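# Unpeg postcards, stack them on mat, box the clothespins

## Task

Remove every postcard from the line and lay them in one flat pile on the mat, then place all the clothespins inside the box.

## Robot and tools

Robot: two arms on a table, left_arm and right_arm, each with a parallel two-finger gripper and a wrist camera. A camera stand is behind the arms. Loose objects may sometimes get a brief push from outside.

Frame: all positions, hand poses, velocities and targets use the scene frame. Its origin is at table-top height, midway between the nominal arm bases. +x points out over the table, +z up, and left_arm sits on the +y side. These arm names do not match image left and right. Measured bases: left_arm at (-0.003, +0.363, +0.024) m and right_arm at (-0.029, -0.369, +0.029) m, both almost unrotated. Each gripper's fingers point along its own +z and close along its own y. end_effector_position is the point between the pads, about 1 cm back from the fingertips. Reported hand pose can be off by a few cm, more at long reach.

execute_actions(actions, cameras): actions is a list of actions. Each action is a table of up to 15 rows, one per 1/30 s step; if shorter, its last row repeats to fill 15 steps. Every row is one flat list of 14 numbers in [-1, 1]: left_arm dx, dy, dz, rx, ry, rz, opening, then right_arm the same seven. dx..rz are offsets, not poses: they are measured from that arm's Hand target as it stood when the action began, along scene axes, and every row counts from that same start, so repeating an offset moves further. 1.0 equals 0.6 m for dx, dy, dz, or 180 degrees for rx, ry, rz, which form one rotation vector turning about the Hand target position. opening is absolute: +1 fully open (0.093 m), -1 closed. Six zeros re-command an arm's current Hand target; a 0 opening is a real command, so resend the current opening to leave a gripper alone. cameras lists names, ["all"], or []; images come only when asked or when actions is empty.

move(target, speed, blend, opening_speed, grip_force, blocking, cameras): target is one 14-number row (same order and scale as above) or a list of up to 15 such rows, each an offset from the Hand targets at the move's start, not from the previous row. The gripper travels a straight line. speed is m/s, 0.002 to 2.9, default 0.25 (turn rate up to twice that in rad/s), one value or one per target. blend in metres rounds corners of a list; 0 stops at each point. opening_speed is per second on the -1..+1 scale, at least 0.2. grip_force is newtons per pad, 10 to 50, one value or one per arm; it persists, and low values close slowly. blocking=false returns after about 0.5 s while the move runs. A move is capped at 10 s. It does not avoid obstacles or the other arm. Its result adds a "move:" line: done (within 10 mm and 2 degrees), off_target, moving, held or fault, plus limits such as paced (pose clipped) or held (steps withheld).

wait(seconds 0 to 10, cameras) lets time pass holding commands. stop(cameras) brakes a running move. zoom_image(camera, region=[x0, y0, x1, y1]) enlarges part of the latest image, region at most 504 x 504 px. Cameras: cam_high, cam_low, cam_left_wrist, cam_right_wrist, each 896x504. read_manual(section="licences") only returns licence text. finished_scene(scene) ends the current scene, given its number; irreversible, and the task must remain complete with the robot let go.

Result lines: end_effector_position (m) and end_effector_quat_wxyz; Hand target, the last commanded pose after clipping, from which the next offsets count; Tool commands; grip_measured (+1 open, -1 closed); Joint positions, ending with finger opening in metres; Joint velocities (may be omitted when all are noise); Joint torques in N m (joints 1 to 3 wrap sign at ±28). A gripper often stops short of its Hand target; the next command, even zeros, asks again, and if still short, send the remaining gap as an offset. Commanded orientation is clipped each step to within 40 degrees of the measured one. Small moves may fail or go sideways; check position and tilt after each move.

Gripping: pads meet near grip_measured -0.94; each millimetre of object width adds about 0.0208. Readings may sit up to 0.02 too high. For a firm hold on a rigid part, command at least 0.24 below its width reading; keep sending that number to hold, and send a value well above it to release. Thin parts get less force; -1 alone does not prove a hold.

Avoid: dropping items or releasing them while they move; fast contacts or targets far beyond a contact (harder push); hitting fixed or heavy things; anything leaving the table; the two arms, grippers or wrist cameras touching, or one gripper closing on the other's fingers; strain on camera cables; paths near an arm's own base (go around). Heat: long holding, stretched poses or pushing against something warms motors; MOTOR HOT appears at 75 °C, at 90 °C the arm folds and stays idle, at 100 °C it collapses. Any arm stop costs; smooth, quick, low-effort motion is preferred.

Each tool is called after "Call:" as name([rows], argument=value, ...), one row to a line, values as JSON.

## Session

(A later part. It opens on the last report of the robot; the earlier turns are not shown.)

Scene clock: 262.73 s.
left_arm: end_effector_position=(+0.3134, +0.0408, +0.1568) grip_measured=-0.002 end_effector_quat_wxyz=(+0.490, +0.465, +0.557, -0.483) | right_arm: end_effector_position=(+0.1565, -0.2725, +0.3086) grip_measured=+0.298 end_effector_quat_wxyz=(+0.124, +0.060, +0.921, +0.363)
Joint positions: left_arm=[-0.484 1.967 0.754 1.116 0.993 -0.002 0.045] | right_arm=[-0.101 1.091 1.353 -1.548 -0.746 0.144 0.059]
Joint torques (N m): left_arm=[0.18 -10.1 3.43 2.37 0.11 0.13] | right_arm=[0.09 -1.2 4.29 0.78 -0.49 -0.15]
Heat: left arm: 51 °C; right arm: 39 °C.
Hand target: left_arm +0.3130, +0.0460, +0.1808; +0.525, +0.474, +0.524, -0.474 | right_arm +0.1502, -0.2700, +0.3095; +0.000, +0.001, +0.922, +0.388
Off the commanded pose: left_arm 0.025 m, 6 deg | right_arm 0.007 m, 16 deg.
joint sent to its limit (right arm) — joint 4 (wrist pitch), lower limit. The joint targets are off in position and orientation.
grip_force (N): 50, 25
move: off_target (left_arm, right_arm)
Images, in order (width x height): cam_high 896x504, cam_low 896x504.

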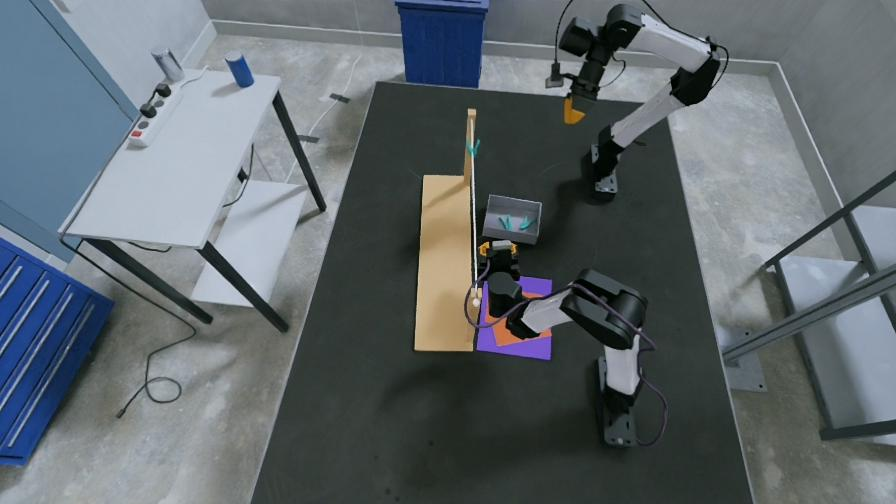

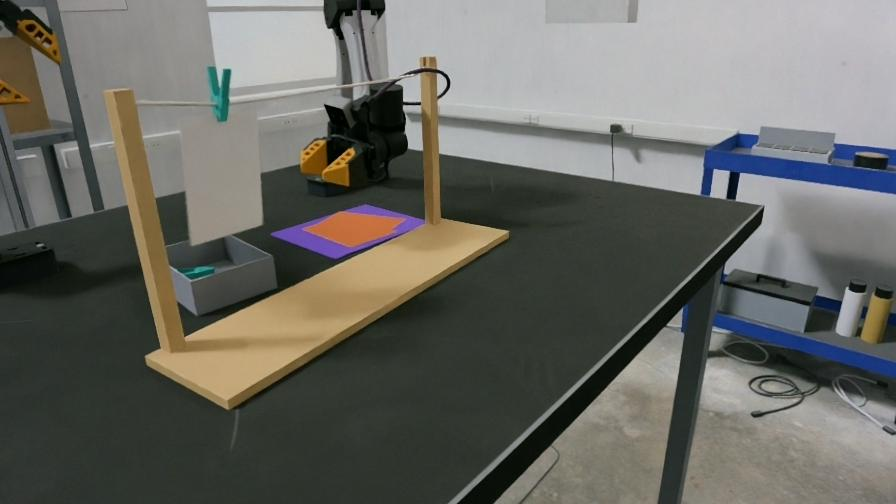

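Call:
move([
  [-0.02,0,0.12,0,0,0,0,0,0,0,0,0,0,0.3],
  [-0.03,0,0.24,0,0,0,0,0,0,0,0,0,0,0.3],
], speed=0.1, blend=0.02, cameras=["cam_high","cam_low"])

Call:
zoom_image(camera="cam_low", region=[260, 0, 480, 240])

Scene clock: 265.57 s.
left_arm: end_effector_position=(+0.2962, +0.0491, +0.2994) grip_measured=-0.002 end_effector_quat_wxyz=(+0.504, +0.467, +0.541, -0.485) | right_arm: end_effector_position=(+0.1565, -0.2725, +0.3086) grip_measured=+0.298 end_effector_quat_wxyz=(+0.124, +0.060, +0.921, +0.363)
Joint positions: left_arm=[-0.484 1.539 0.909 0.591 0.999 -0.02 0.045] | right_arm=[-0.101 1.091 1.353 -1.548 -0.746 0.144 0.059]
Joint torques (N m): left_arm=[-0.92 -7.97 9.83 1.43 -0.15 0.24] | right_arm=[0.09 -1.24 4.3 0.78 -0.48 -0.16]
Heat: left arm: 50 °C; right arm: 39 °C.
Hand target: left_arm +0.2950, +0.0460, +0.3248; +0.525, +0.474, +0.524, -0.474 | right_arm +0.1502, -0.2700, +0.3095; +0.000, +0.001, +0.922, +0.388
Off the commanded pose: left_arm 0.026 m, 3 deg | right_arm 0.007 m, 16 deg.
joint sent to its limit (right arm) — joint 4 (wrist pitch), lower limit. The joint targets are off in position and orientation.
grip_force (N): 50, 25
move: off_target (left_arm, right_arm)
Images, in order (width x height): cam_high 896x504, cam_low 896x504.

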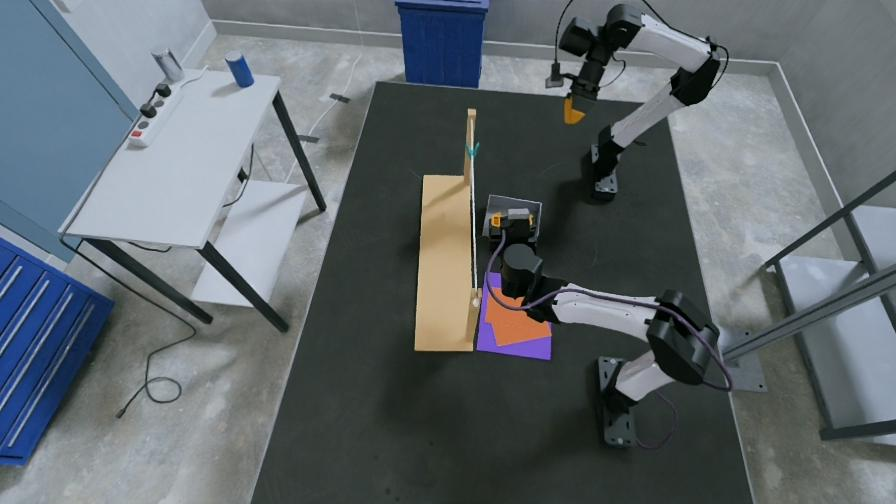

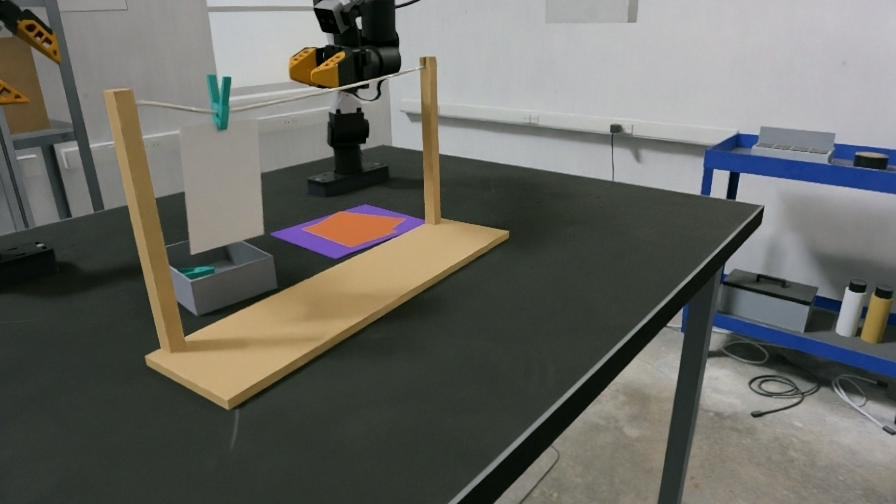

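Scaled by 2.100 from the camera's 896x504 image, which has a finer 1280x720 frame.

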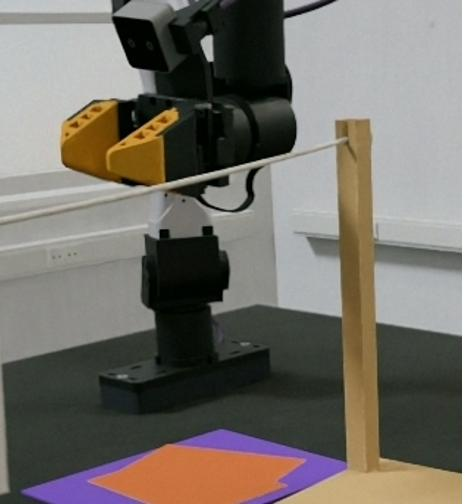

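Call:
move([
  [-0.07,0,-0.16,0,0,0,0,0,0,0,0,0,0,0.3],
  [-0.03,-0.05,-0.255,-0.043,-0.012,0.1065,0,0,0,0,0,0,0,0.3],
  [0.06,-0.08,-0.26,-0.043,-0.012,0.1065,0,0,0,0,0,0,0,0.3],
], speed=0.15, blend=0.03, cameras=["cam_high","cam_low","cam_left_wrist"])

Call:
zoom_image(camera="cam_high", region=[400, 200, 580, 360])

Scene clock: 269.30 s.
left_arm: end_effector_position=(+0.3255, +0.0003, +0.1458) grip_measured=-0.002 end_effector_quat_wxyz=(+0.603, +0.360, +0.588, -0.402) | right_arm: end_effector_position=(+0.1565, -0.2725, +0.3086) grip_measured=+0.298 end_effector_quat_wxyz=(+0.124, +0.060, +0.921, +0.363)
Joint positions: left_arm=[-0.691 2.113 0.72 1.447 0.452 -0.062 0.045] | right_arm=[-0.101 1.091 1.353 -1.548 -0.746 0.144 0.059]
Joint torques (N m): left_arm=[-0.25 -6.63 5.91 2.74 -0.02 -0.01] | right_arm=[0.06 -1.18 4.31 0.77 -0.5 -0.16]
Heat: left arm: 51 °C; right arm: 38 °C.
Hand target: left_arm +0.3310, -0.0020, +0.1688; +0.637, +0.353, +0.553, -0.405 | right_arm +0.1502, -0.2700, +0.3095; +0.000, +0.001, +0.922, +0.388
Off the commanded pose: left_arm 0.024 m, 6 deg | right_arm 0.007 m, 16 deg.
joint sent to its limit (right arm) — joint 4 (wrist pitch), lower limit. The joint targets are off in position and orientation.
grip_force (N): 50, 25
move: off_target (left_arm, right_arm); blend cut to 0.0285 m at target 2
Images, in order (width x height): cam_high 896x504, cam_low 896x504, cam_left_wrist 896x504.

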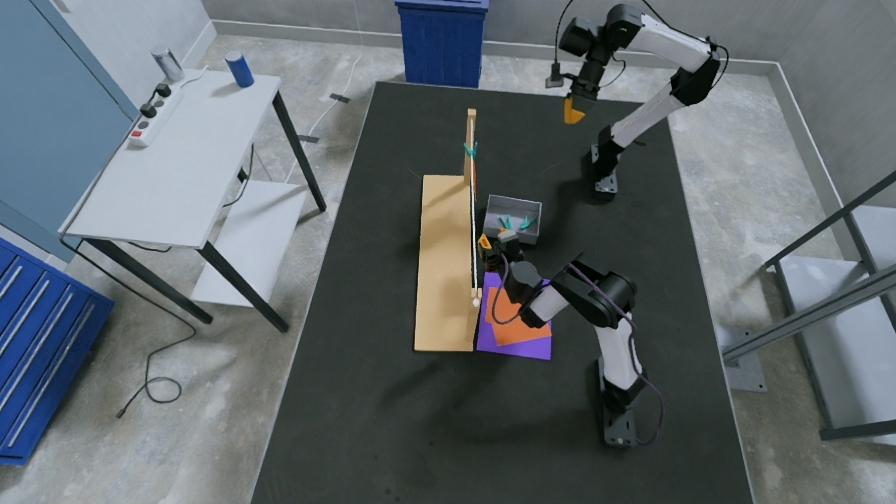

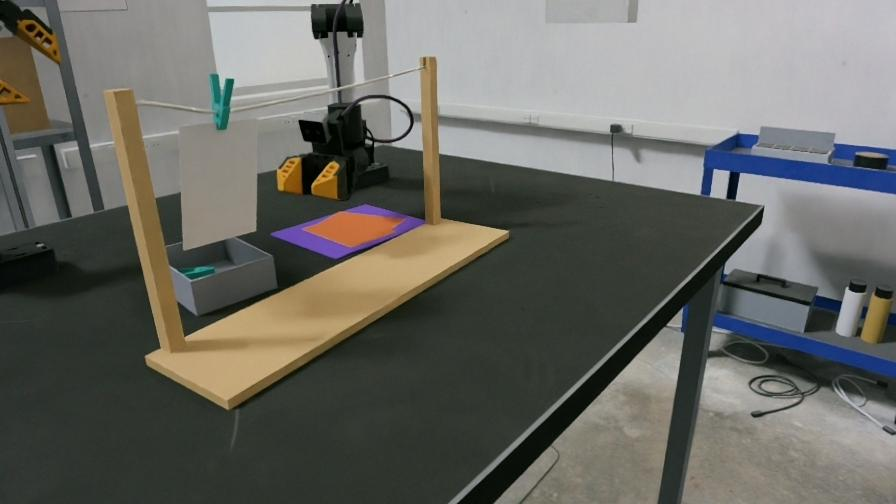

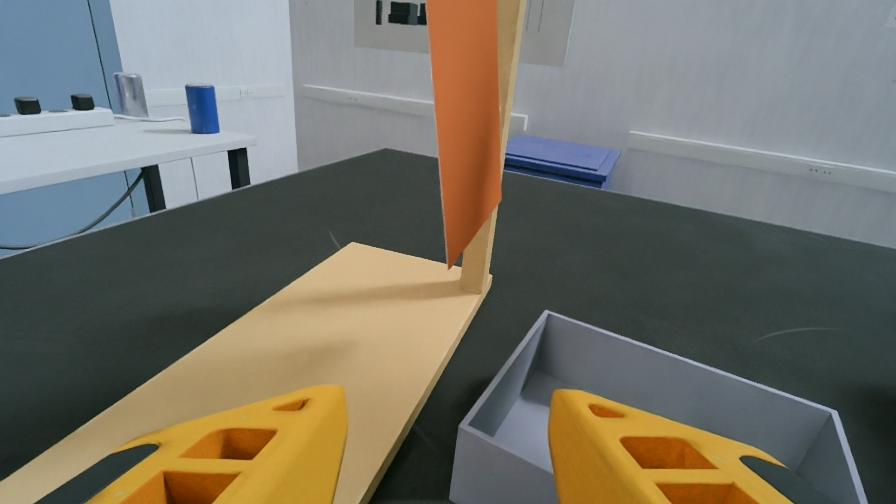

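Scaled by 2.800 from the camera's 896x504 image, which has a finer 1280x720 frame.

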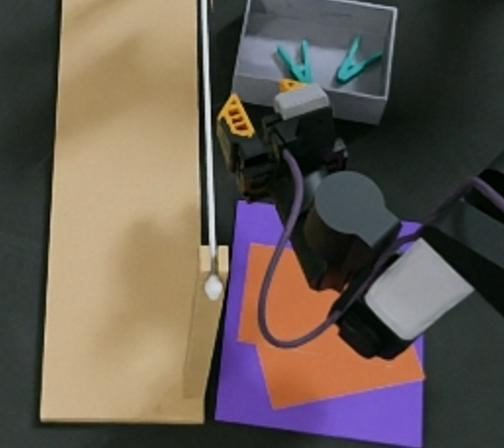

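Call:
move(target=[0.033,-0.1,0.03,0,0,0,0,0,0,0,0,0,0,0.3], speed=0.08, cameras=["cam_low","cam_left_wrist","cam_high"])

Call:
zoom_image(camera="cam_high", region=[400, 160, 580, 360])

Scene clock: 271.37 s.
left_arm: end_effector_position=(+0.3400, -0.0578, +0.1873) grip_measured=-0.002 end_effector_quat_wxyz=(+0.634, +0.358, +0.545, -0.416) | right_arm: end_effector_position=(+0.1565, -0.2725, +0.3086) grip_measured=+0.298 end_effector_quat_wxyz=(+0.124, +0.060, +0.921, +0.363)
Joint positions: left_arm=[-0.777 2.165 0.964 1.364 0.386 -0.062 0.045] | right_arm=[-0.101 1.091 1.353 -1.548 -0.746 0.144 0.059]
Joint torques (N m): left_arm=[-0.73 -7.65 7.43 1.58 -0.3 0.15] | right_arm=[0.08 -1.18 4.27 0.78 -0.5 -0.14]
Heat: left arm: 51 °C; right arm: 38 °C.
Hand target: left_arm +0.3508, -0.0620, +0.1868; +0.637, +0.353, +0.553, -0.405 | right_arm +0.1502, -0.2700, +0.3095; +0.000, +0.001, +0.922, +0.388
Off the commanded pose: left_arm 0.012 m, 2 deg | right_arm 0.007 m, 16 deg.
joint sent to its limit (right arm) — joint 4 (wrist pitch), lower limit. The joint targets are off in position and orientation.
grip_force (N): 50, 25
move: off_target (left_arm, right_arm)
Images, in order (width x height): cam_high 896x504, cam_low 896x504, cam_left_wrist 896x504.

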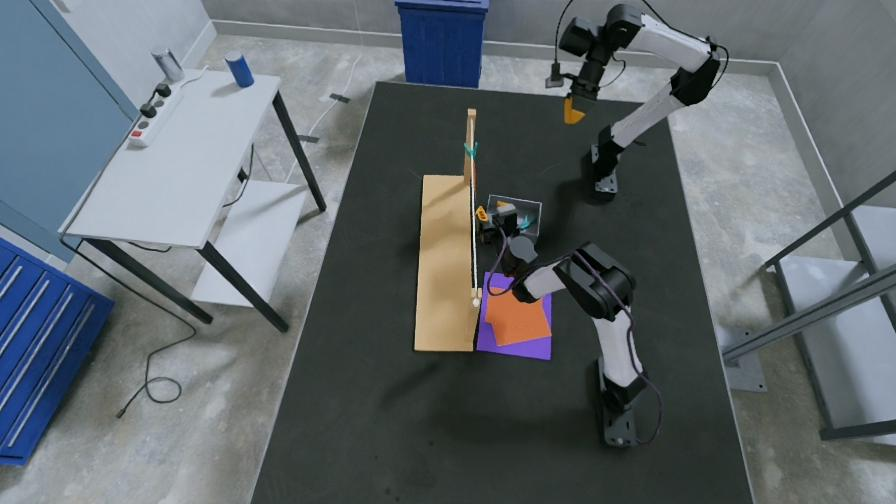

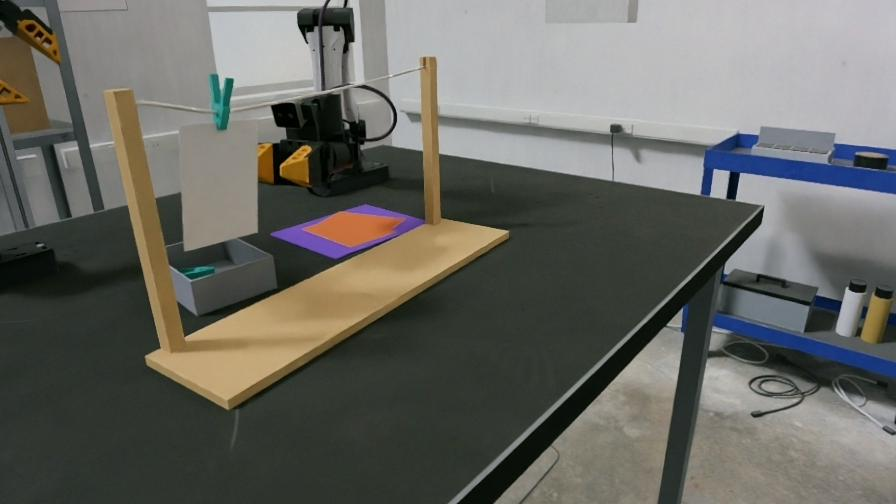

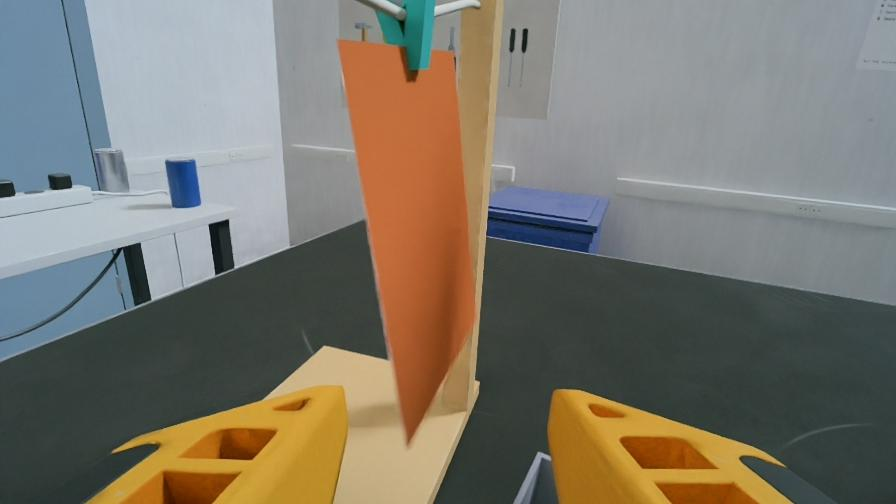

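Scaled by 2.520 from the camera's 896x504 image, which has a finer 1280x720 frame.

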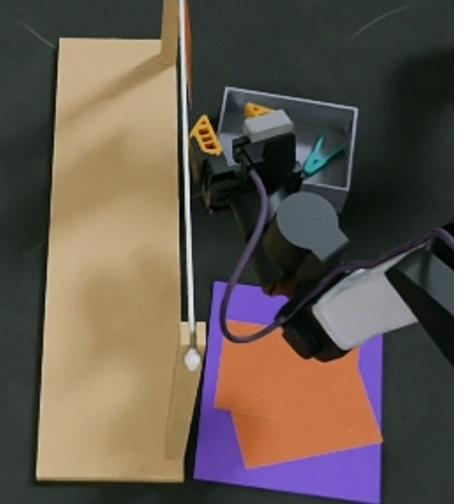

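Call:
move(target=[0.04,-0.045,0.005,0,0,0,0,0,0,0,0,0,0,0.3], speed=0.06, cameras=["cam_low","cam_left_wrist","cam_high"])

Scene clock: 273.00 s.
left_arm: end_effector_position=(+0.3666, -0.0824, +0.1904) grip_measured=-0.002 end_effector_quat_wxyz=(+0.636, +0.355, +0.545, -0.415) | right_arm: end_effector_position=(+0.1565, -0.2725, +0.3086) grip_measured=+0.298 end_effector_quat_wxyz=(+0.124, +0.060, +0.921, +0.363)
Joint positions: left_arm=[-0.777 2.243 1.139 1.269 0.38 -0.062 0.045] | right_arm=[-0.101 1.091 1.353 -1.548 -0.746 0.144 0.059]
Joint torques (N m): left_arm=[-0.91 -8.42 8.06 1.56 -0.29 0.18] | right_arm=[0.1 -1.21 4.25 0.77 -0.49 -0.16]
Heat: left arm: 50 °C; right arm: 38 °C.
Hand target: left_arm +0.3748, -0.0890, +0.1898; +0.637, +0.353, +0.553, -0.405 | right_arm +0.1502, -0.2700, +0.3095; +0.000, +0.001, +0.922, +0.388
Off the commanded pose: left_arm 0.011 m, 1 deg | right_arm 0.007 m, 16 deg.
joint sent to its limit (right arm) — joint 4 (wrist pitch), lower limit. The joint targets are off in position and orientation.
grip_force (N): 50, 25
move: off_target (left_arm, right_arm)
Images, in order (width x height): cam_high 896x504, cam_low 896x504, cam_left_wrist 896x504.

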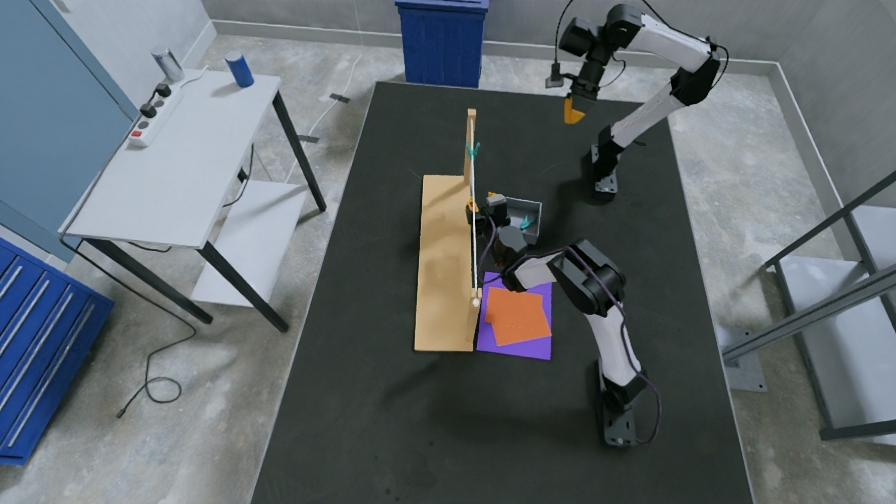

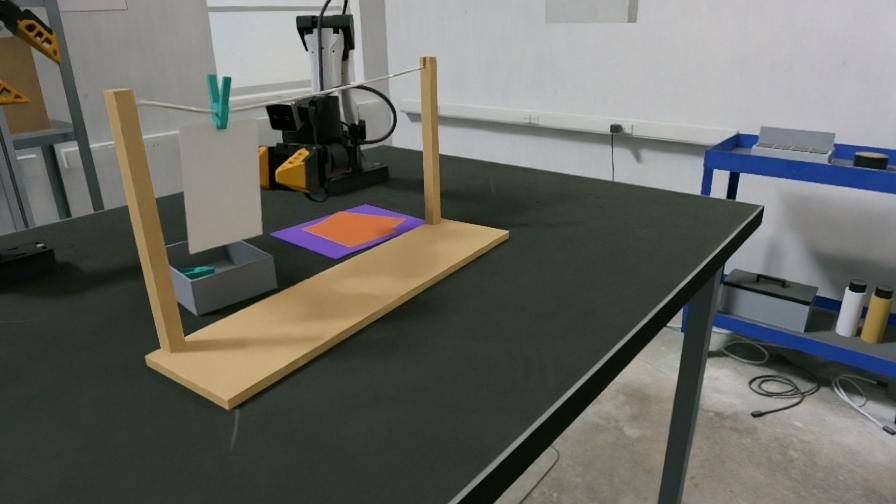

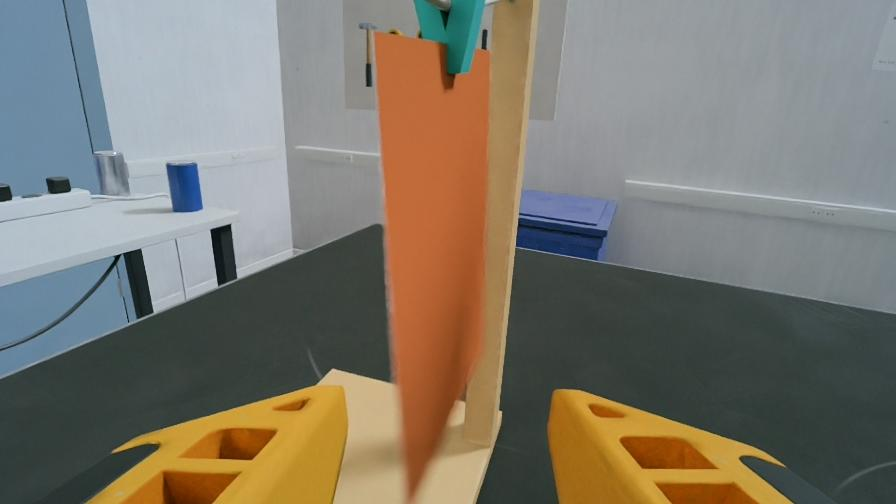

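Call:
move(target=[0.03,-0.05,0.0,0,0,0,0,0,0,0,0,0,0,0.3], speed=0.06, cameras=["cam_low","cam_left_wrist","cam_high"])

Call:
zoom_image(camera="cam_low", region=[160, 60, 340, 260])

Scene clock: 274.70 s.
left_arm: end_effector_position=(+0.3843, -0.1129, +0.1898) grip_measured=-0.002 end_effector_quat_wxyz=(+0.634, +0.356, +0.546, -0.416) | right_arm: end_effector_position=(+0.1565, -0.2725, +0.3086) grip_measured=+0.298 end_effector_quat_wxyz=(+0.124, +0.060, +0.921, +0.363)
Joint positions: left_arm=[-0.797 2.332 1.317 1.177 0.363 -0.062 0.045] | right_arm=[-0.101 1.091 1.353 -1.548 -0.746 0.144 0.059]
Joint torques (N m): left_arm=[-0.94 -9.22 8.58 1.58 -0.29 0.2] | right_arm=[0.09 -1.21 4.3 0.79 -0.49 -0.17]
Heat: left arm: 50 °C; right arm: 38 °C.
Hand target: left_arm +0.3928, -0.1190, +0.1898; +0.637, +0.353, +0.553, -0.405 | right_arm +0.1502, -0.2700, +0.3095; +0.000, +0.001, +0.922, +0.388
Off the commanded pose: left_arm 0.010 m, 2 deg | right_arm 0.007 m, 16 deg.
joint sent to its limit (right arm) — joint 4 (wrist pitch), lower limit. The joint targets are off in position and orientation.
grip_force (N): 50, 25
move: off_target (right_arm)
Images, in order (width x height): cam_high 896x504, cam_low 896x504, cam_left_wrist 896x504.

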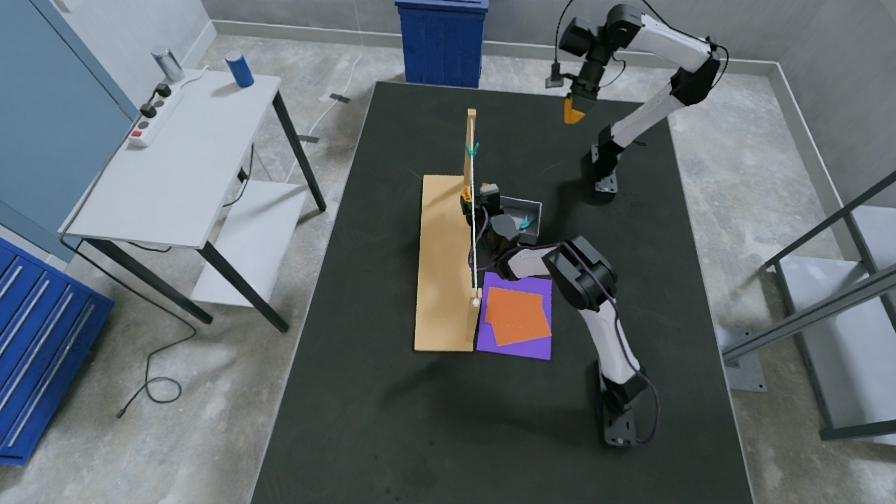

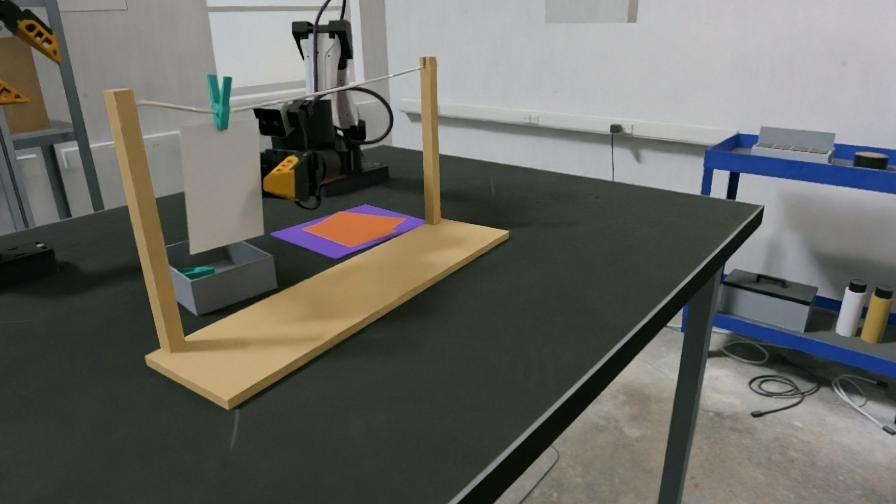

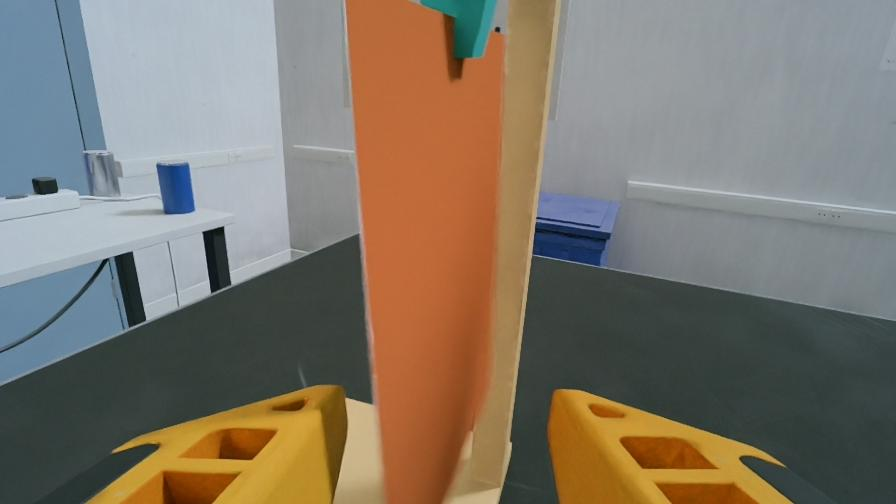

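Scaled by 2.520 from the camera's 896x504 image, which has a finer 1280x720 frame.

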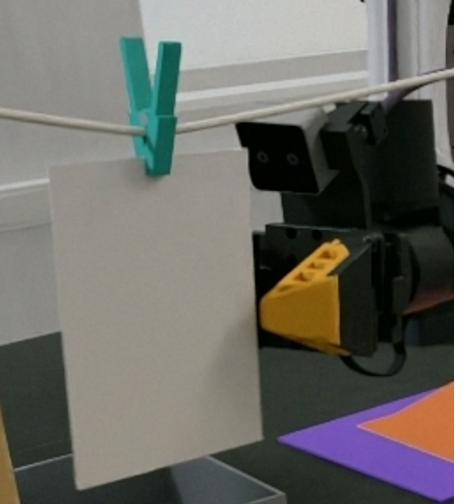

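Call:
move(target=[0.04,0.005,-0.045,0,0,0,0,0,0,0,0,0,0,0.3], speed=0.06, cameras=["cam_low","cam_left_wrist"])

Call:
zoom_image(camera="cam_low", region=[160, 60, 340, 260])

Scene clock: 276.80 s.
left_arm: end_effector_position=(+0.4126, -0.1103, +0.1569) grip_measured=-0.002 end_effector_quat_wxyz=(+0.631, +0.351, +0.560, -0.406) | right_arm: end_effector_position=(+0.1565, -0.2725, +0.3086) grip_measured=+0.298 end_effector_quat_wxyz=(+0.124, +0.060, +0.921, +0.363)
Joint positions: left_arm=[-0.758 2.447 1.406 1.177 0.377 -0.062 0.045] | right_arm=[-0.101 1.091 1.353 -1.548 -0.746 0.144 0.059]
Joint torques (N m): left_arm=[-0.08 -9.87 8.39 1.85 -0.01 0.12] | right_arm=[0.12 -1.22 4.27 0.77 -0.49 -0.16]
Heat: left arm: 50 °C; right arm: 38 °C.
Hand target: left_arm +0.4168, -0.1160, +0.1628; +0.637, +0.353, +0.553, -0.405 | right_arm +0.1502, -0.2700, +0.3095; +0.000, +0.001, +0.922, +0.388
Off the commanded pose: left_arm 0.009 m, 1 deg | right_arm 0.007 m, 16 deg.
joint sent to its limit (right arm) — joint 4 (wrist pitch), lower limit. The joint targets are off in position and orientation.
grip_force (N): 50, 25
move: off_target (right_arm)
Images, in order (width x height): cam_low 896x504, cam_left_wrist 896x504.

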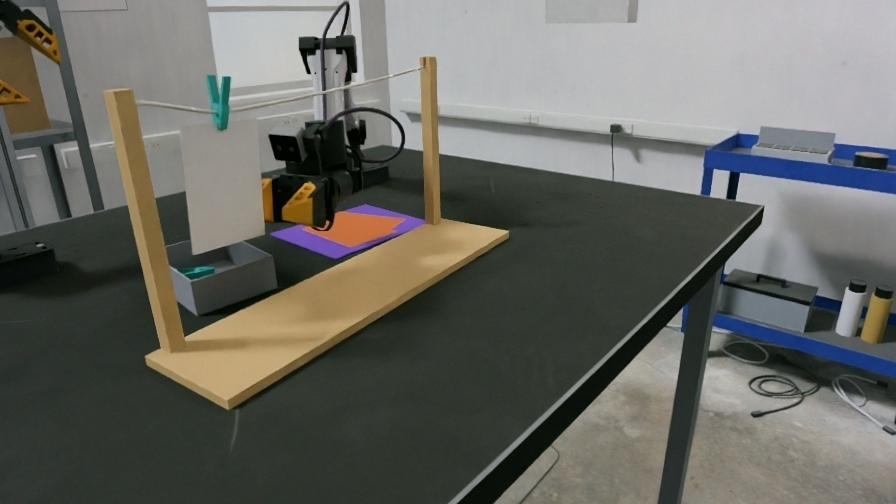

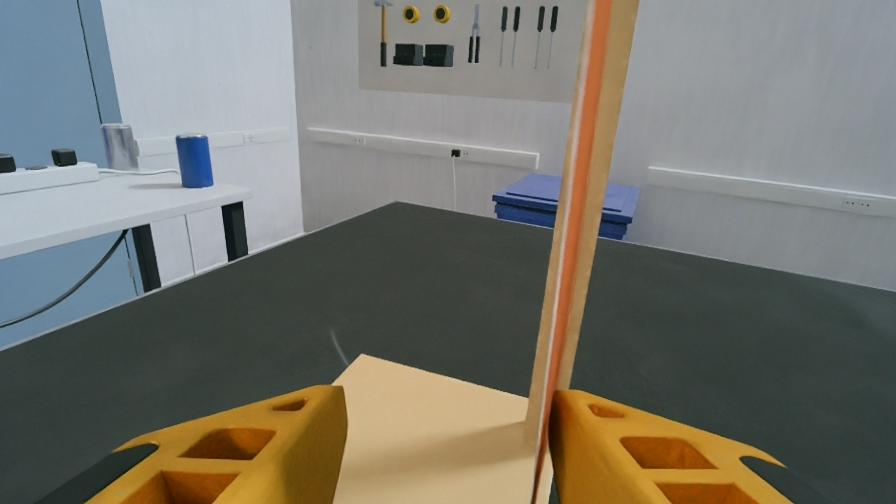

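Scaled by 2.520 from the camera's 896x504 image, which has a finer 1280x720 frame.

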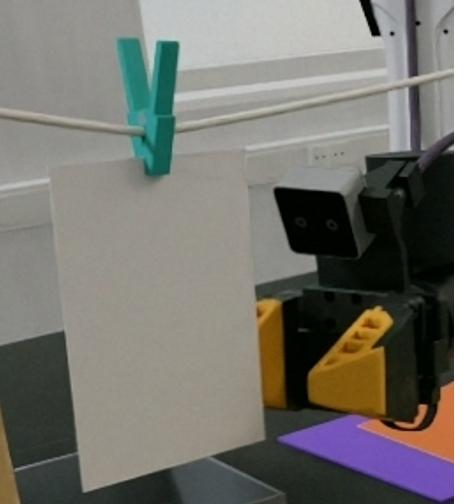

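Call:
move([
  [-0.026,0,0,0,0,0,0,0,0,0,0,0,0,0.3],
  [-0.02,-0.05,0,0,0,0,0,0,0,0,0,0,0,0.3],
], speed=0.06, cameras=["cam_low","cam_left_wrist"])

Call:
zoom_image(camera="cam_low", region=[160, 60, 340, 260])

Scene clock: 279.33 s.
left_arm: end_effector_position=(+0.3941, -0.1416, +0.1631) grip_measured=-0.002 end_effector_quat_wxyz=(+0.632, +0.356, +0.546, -0.419) | right_arm: end_effector_position=(+0.1565, -0.2725, +0.3086) grip_measured=+0.298 end_effector_quat_wxyz=(+0.124, +0.060, +0.921, +0.363)
Joint positions: left_arm=[-0.823 2.478 1.473 1.165 0.341 -0.062 0.045] | right_arm=[-0.101 1.091 1.353 -1.548 -0.746 0.144 0.059]
Joint torques (N m): left_arm=[-0.77 -9.99 8.79 1.58 -0.29 0.24] | right_arm=[0.12 -1.21 4.27 0.77 -0.48 -0.16]
Heat: left arm: 49 °C; right arm: 38 °C.
Hand target: left_arm +0.4048, -0.1460, +0.1628; +0.637, +0.353, +0.553, -0.405 | right_arm +0.1502, -0.2700, +0.3095; +0.000, +0.001, +0.922, +0.388
Off the commanded pose: left_arm 0.012 m, 2 deg | right_arm 0.007 m, 16 deg.
joint sent to its limit (right arm) — joint 4 (wrist pitch), lower limit. The joint targets are off in position and orientation.
grip_force (N): 50, 25
move: off_target (left_arm, right_arm)
Images, in order (width x height): cam_low 896x504, cam_left_wrist 896x504.

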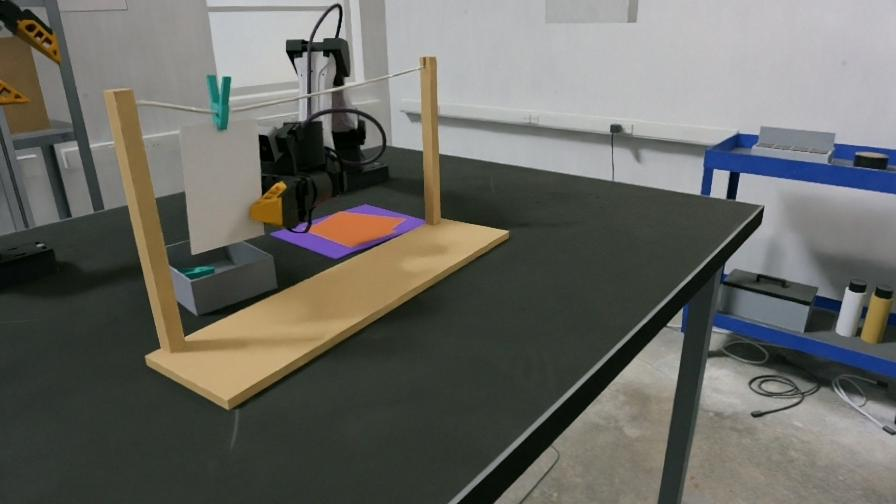

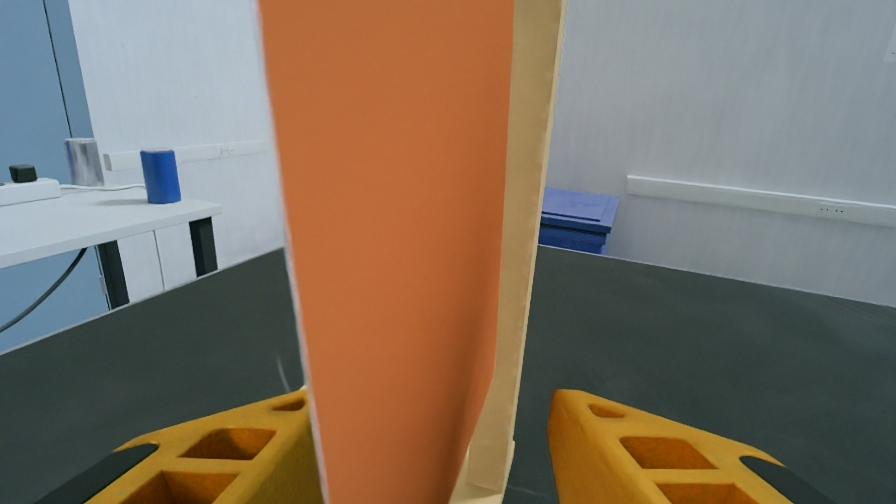

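Scaled by 2.520 from the camera's 896x504 image, which has a finer 1280x720 frame.

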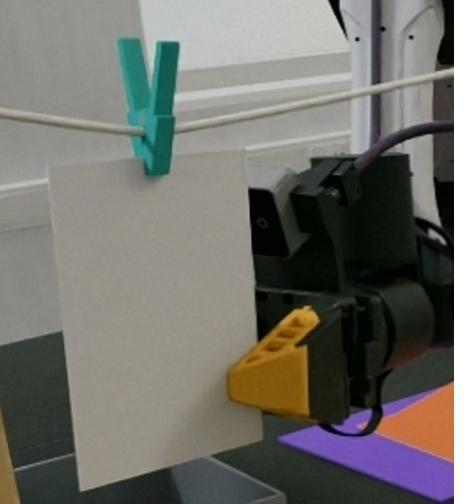

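Call:
move([
  [0.025,-0.008,0,0,0,0,0,0,0,0,0,0,0,0.3],
  [0.025,-0.008,0,0,0,0,-1,0,0,0,0,0,0,0.3],
], speed=0.06, grip_force=[25,25], cameras=["cam_low","cam_left_wrist","cam_high"])

Call:
zoom_image(camera="cam_low", region=[160, 60, 340, 260])

Scene clock: 284.80 s.
left_arm: end_effector_position=(+0.4069, -0.1494, +0.1636) grip_measured=-0.978 end_effector_quat_wxyz=(+0.634, +0.354, +0.547, -0.417) | right_arm: end_effector_position=(+0.1565, -0.2725, +0.3086) grip_measured=+0.298 end_effector_quat_wxyz=(+0.124, +0.060, +0.921, +0.363)
Joint positions: left_arm=[-0.817 2.518 1.559 1.121 0.341 -0.062 0] | right_arm=[-0.101 1.091 1.353 -1.548 -0.746 0.144 0.059]
Joint torques (N m): left_arm=[0.17 -10.24 8.92 1.58 -0.11 0.21] | right_arm=[0.09 -1.2 4.26 0.78 -0.49 -0.15]
Heat: left arm: 49 °C; right arm: 38 °C.
Hand target: left_arm +0.4198, -0.1508, +0.1628; +0.637, +0.353, +0.553, -0.405 | right_arm +0.1502, -0.2700, +0.3095; +0.000, +0.001, +0.922, +0.388
Off the commanded pose: left_arm 0.013 m, 2 deg | right_arm 0.007 m, 16 deg.
joint sent to its limit (right arm) — joint 4 (wrist pitch), lower limit. The joint targets are off in position and orientation.
grip_force (N): 25, 25
move: off_target (left_arm, right_arm); target 2's new opening was sent with left_arm's hand 0.012 m and 1 deg from that target
Images, in order (width x height): cam_high 896x504, cam_low 896x504, cam_left_wrist 896x504.

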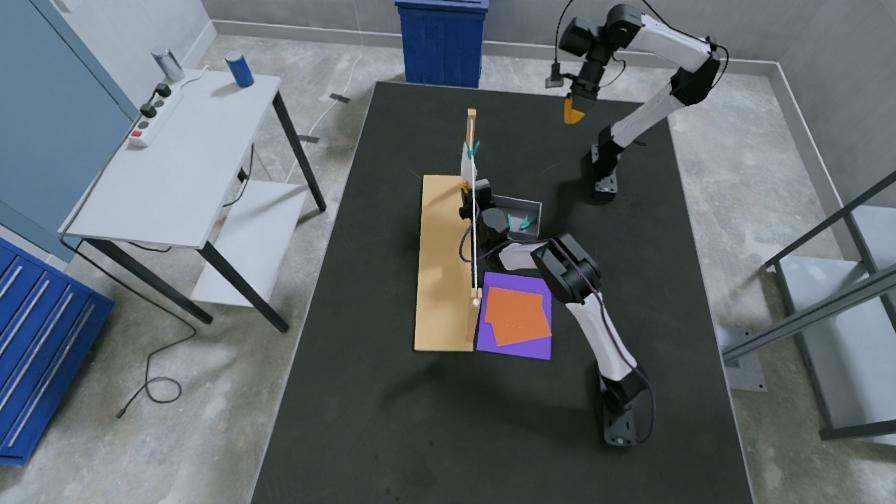

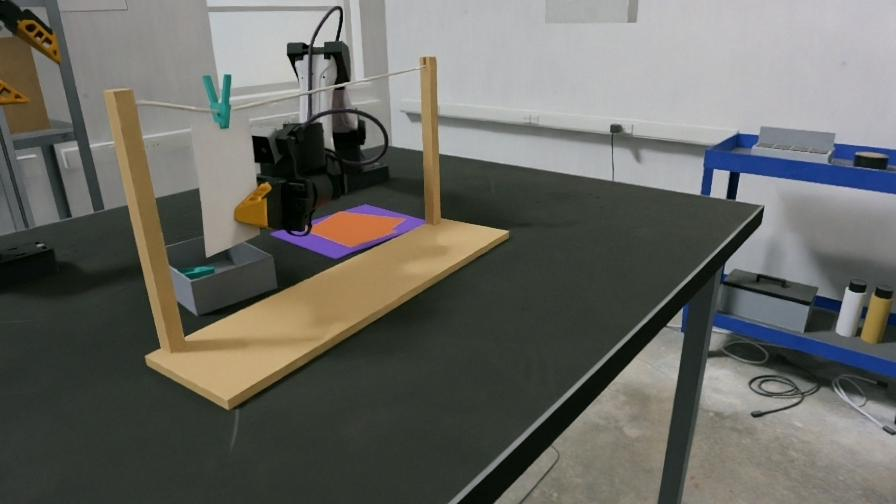

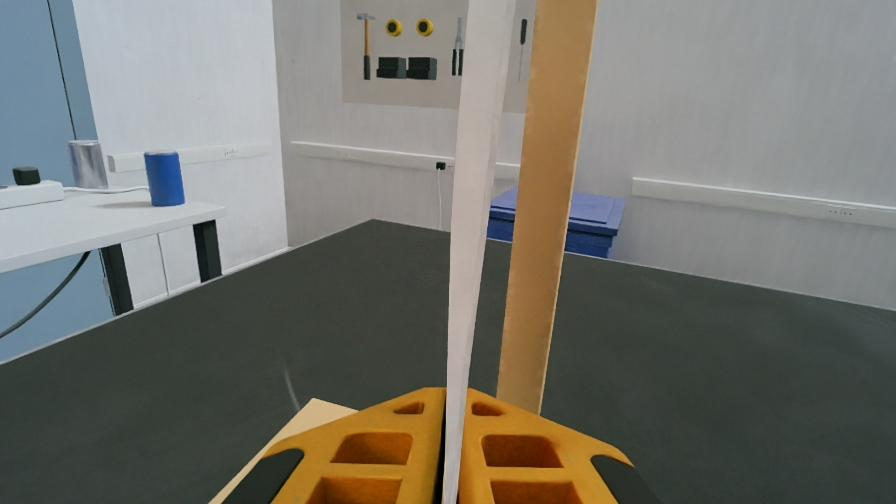

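Scaled by 2.520 from the camera's 896x504 image, which has a finer 1280x720 frame.

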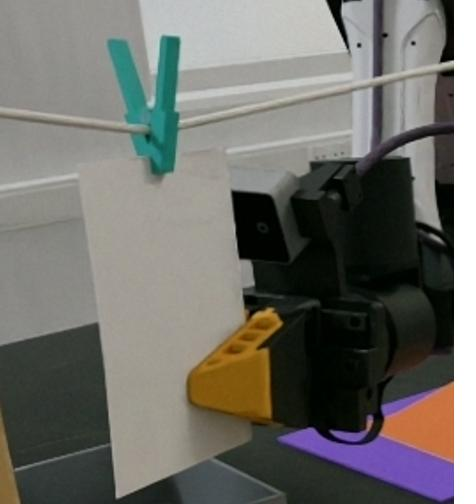

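Call:
move([
  [-0.03,0.0,0,0,0,0,-1,0.15,0.083,0.22,-0.0168,-0.167,0.187,0.4],
  [-0.03,0.0,0,0,0,0,-1,0.31,0.1,0.24,-0.0336,-0.3335,0.373,0.4],
], speed=0.2, blend=0.03, cameras=["all"])

Scene clock: 290.63 s.
left_arm: end_effector_position=(+0.4048, -0.1501, +0.1604) grip_measured=-0.978 end_effector_quat_wxyz=(+0.632, +0.354, +0.550, -0.416) | right_arm: end_effector_position=(+0.3455, -0.2158, +0.4421) grip_measured=+0.398 end_effector_quat_wxyz=(+0.438, -0.557, +0.681, +0.186)
Joint positions: left_arm=[-0.821 2.518 1.552 1.121 0.335 -0.062 0] | right_arm=[0.089 1.915 2.589 -1.553 -0.779 -0.985 0.064]
Joint torques (N m): left_arm=[-0.95 -12.9 4 1.92 -0.33 0.26] | right_arm=[0.66 -6.95 6.49 1.38 -0.44 -0.11]
Heat: left arm: 49 °C; right arm: 38 °C.
Hand target: left_arm +0.4018, -0.1508, +0.1628; +0.637, +0.353, +0.553, -0.405 | right_arm +0.3362, -0.2100, +0.4535; +0.230, -0.668, +0.669, +0.230
Off the commanded pose: left_arm 0.004 m, 1 deg | right_arm 0.016 m, 28 deg.
joint sent to its limit (right arm) — joint 4 (wrist pitch), lower limit. The joint targets are off in position and orientation.
grip_force (N): 25, 25
move: off_target (right_arm)

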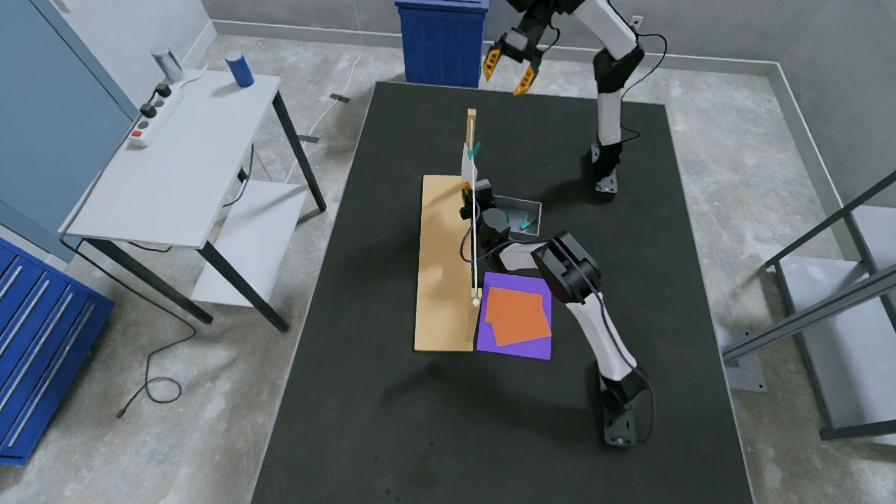

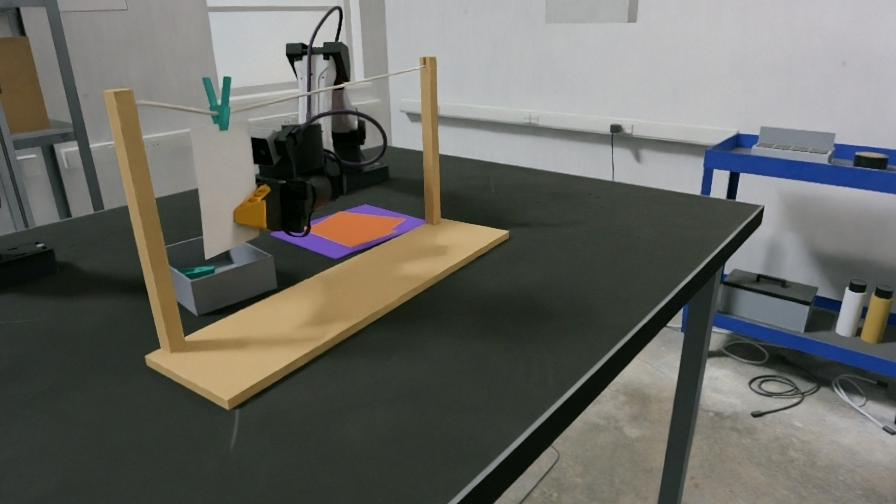

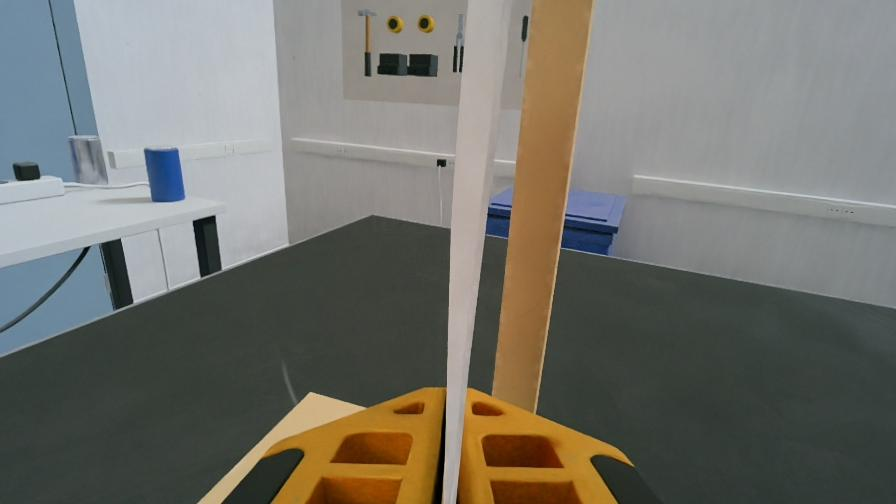

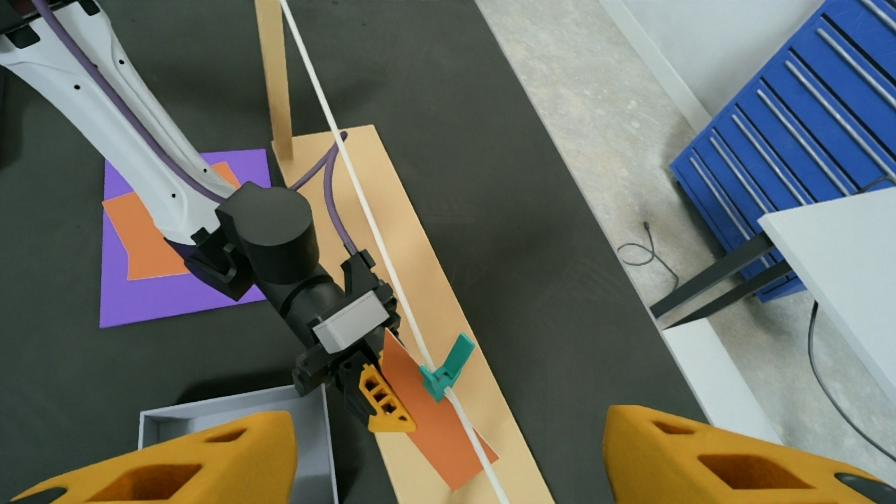

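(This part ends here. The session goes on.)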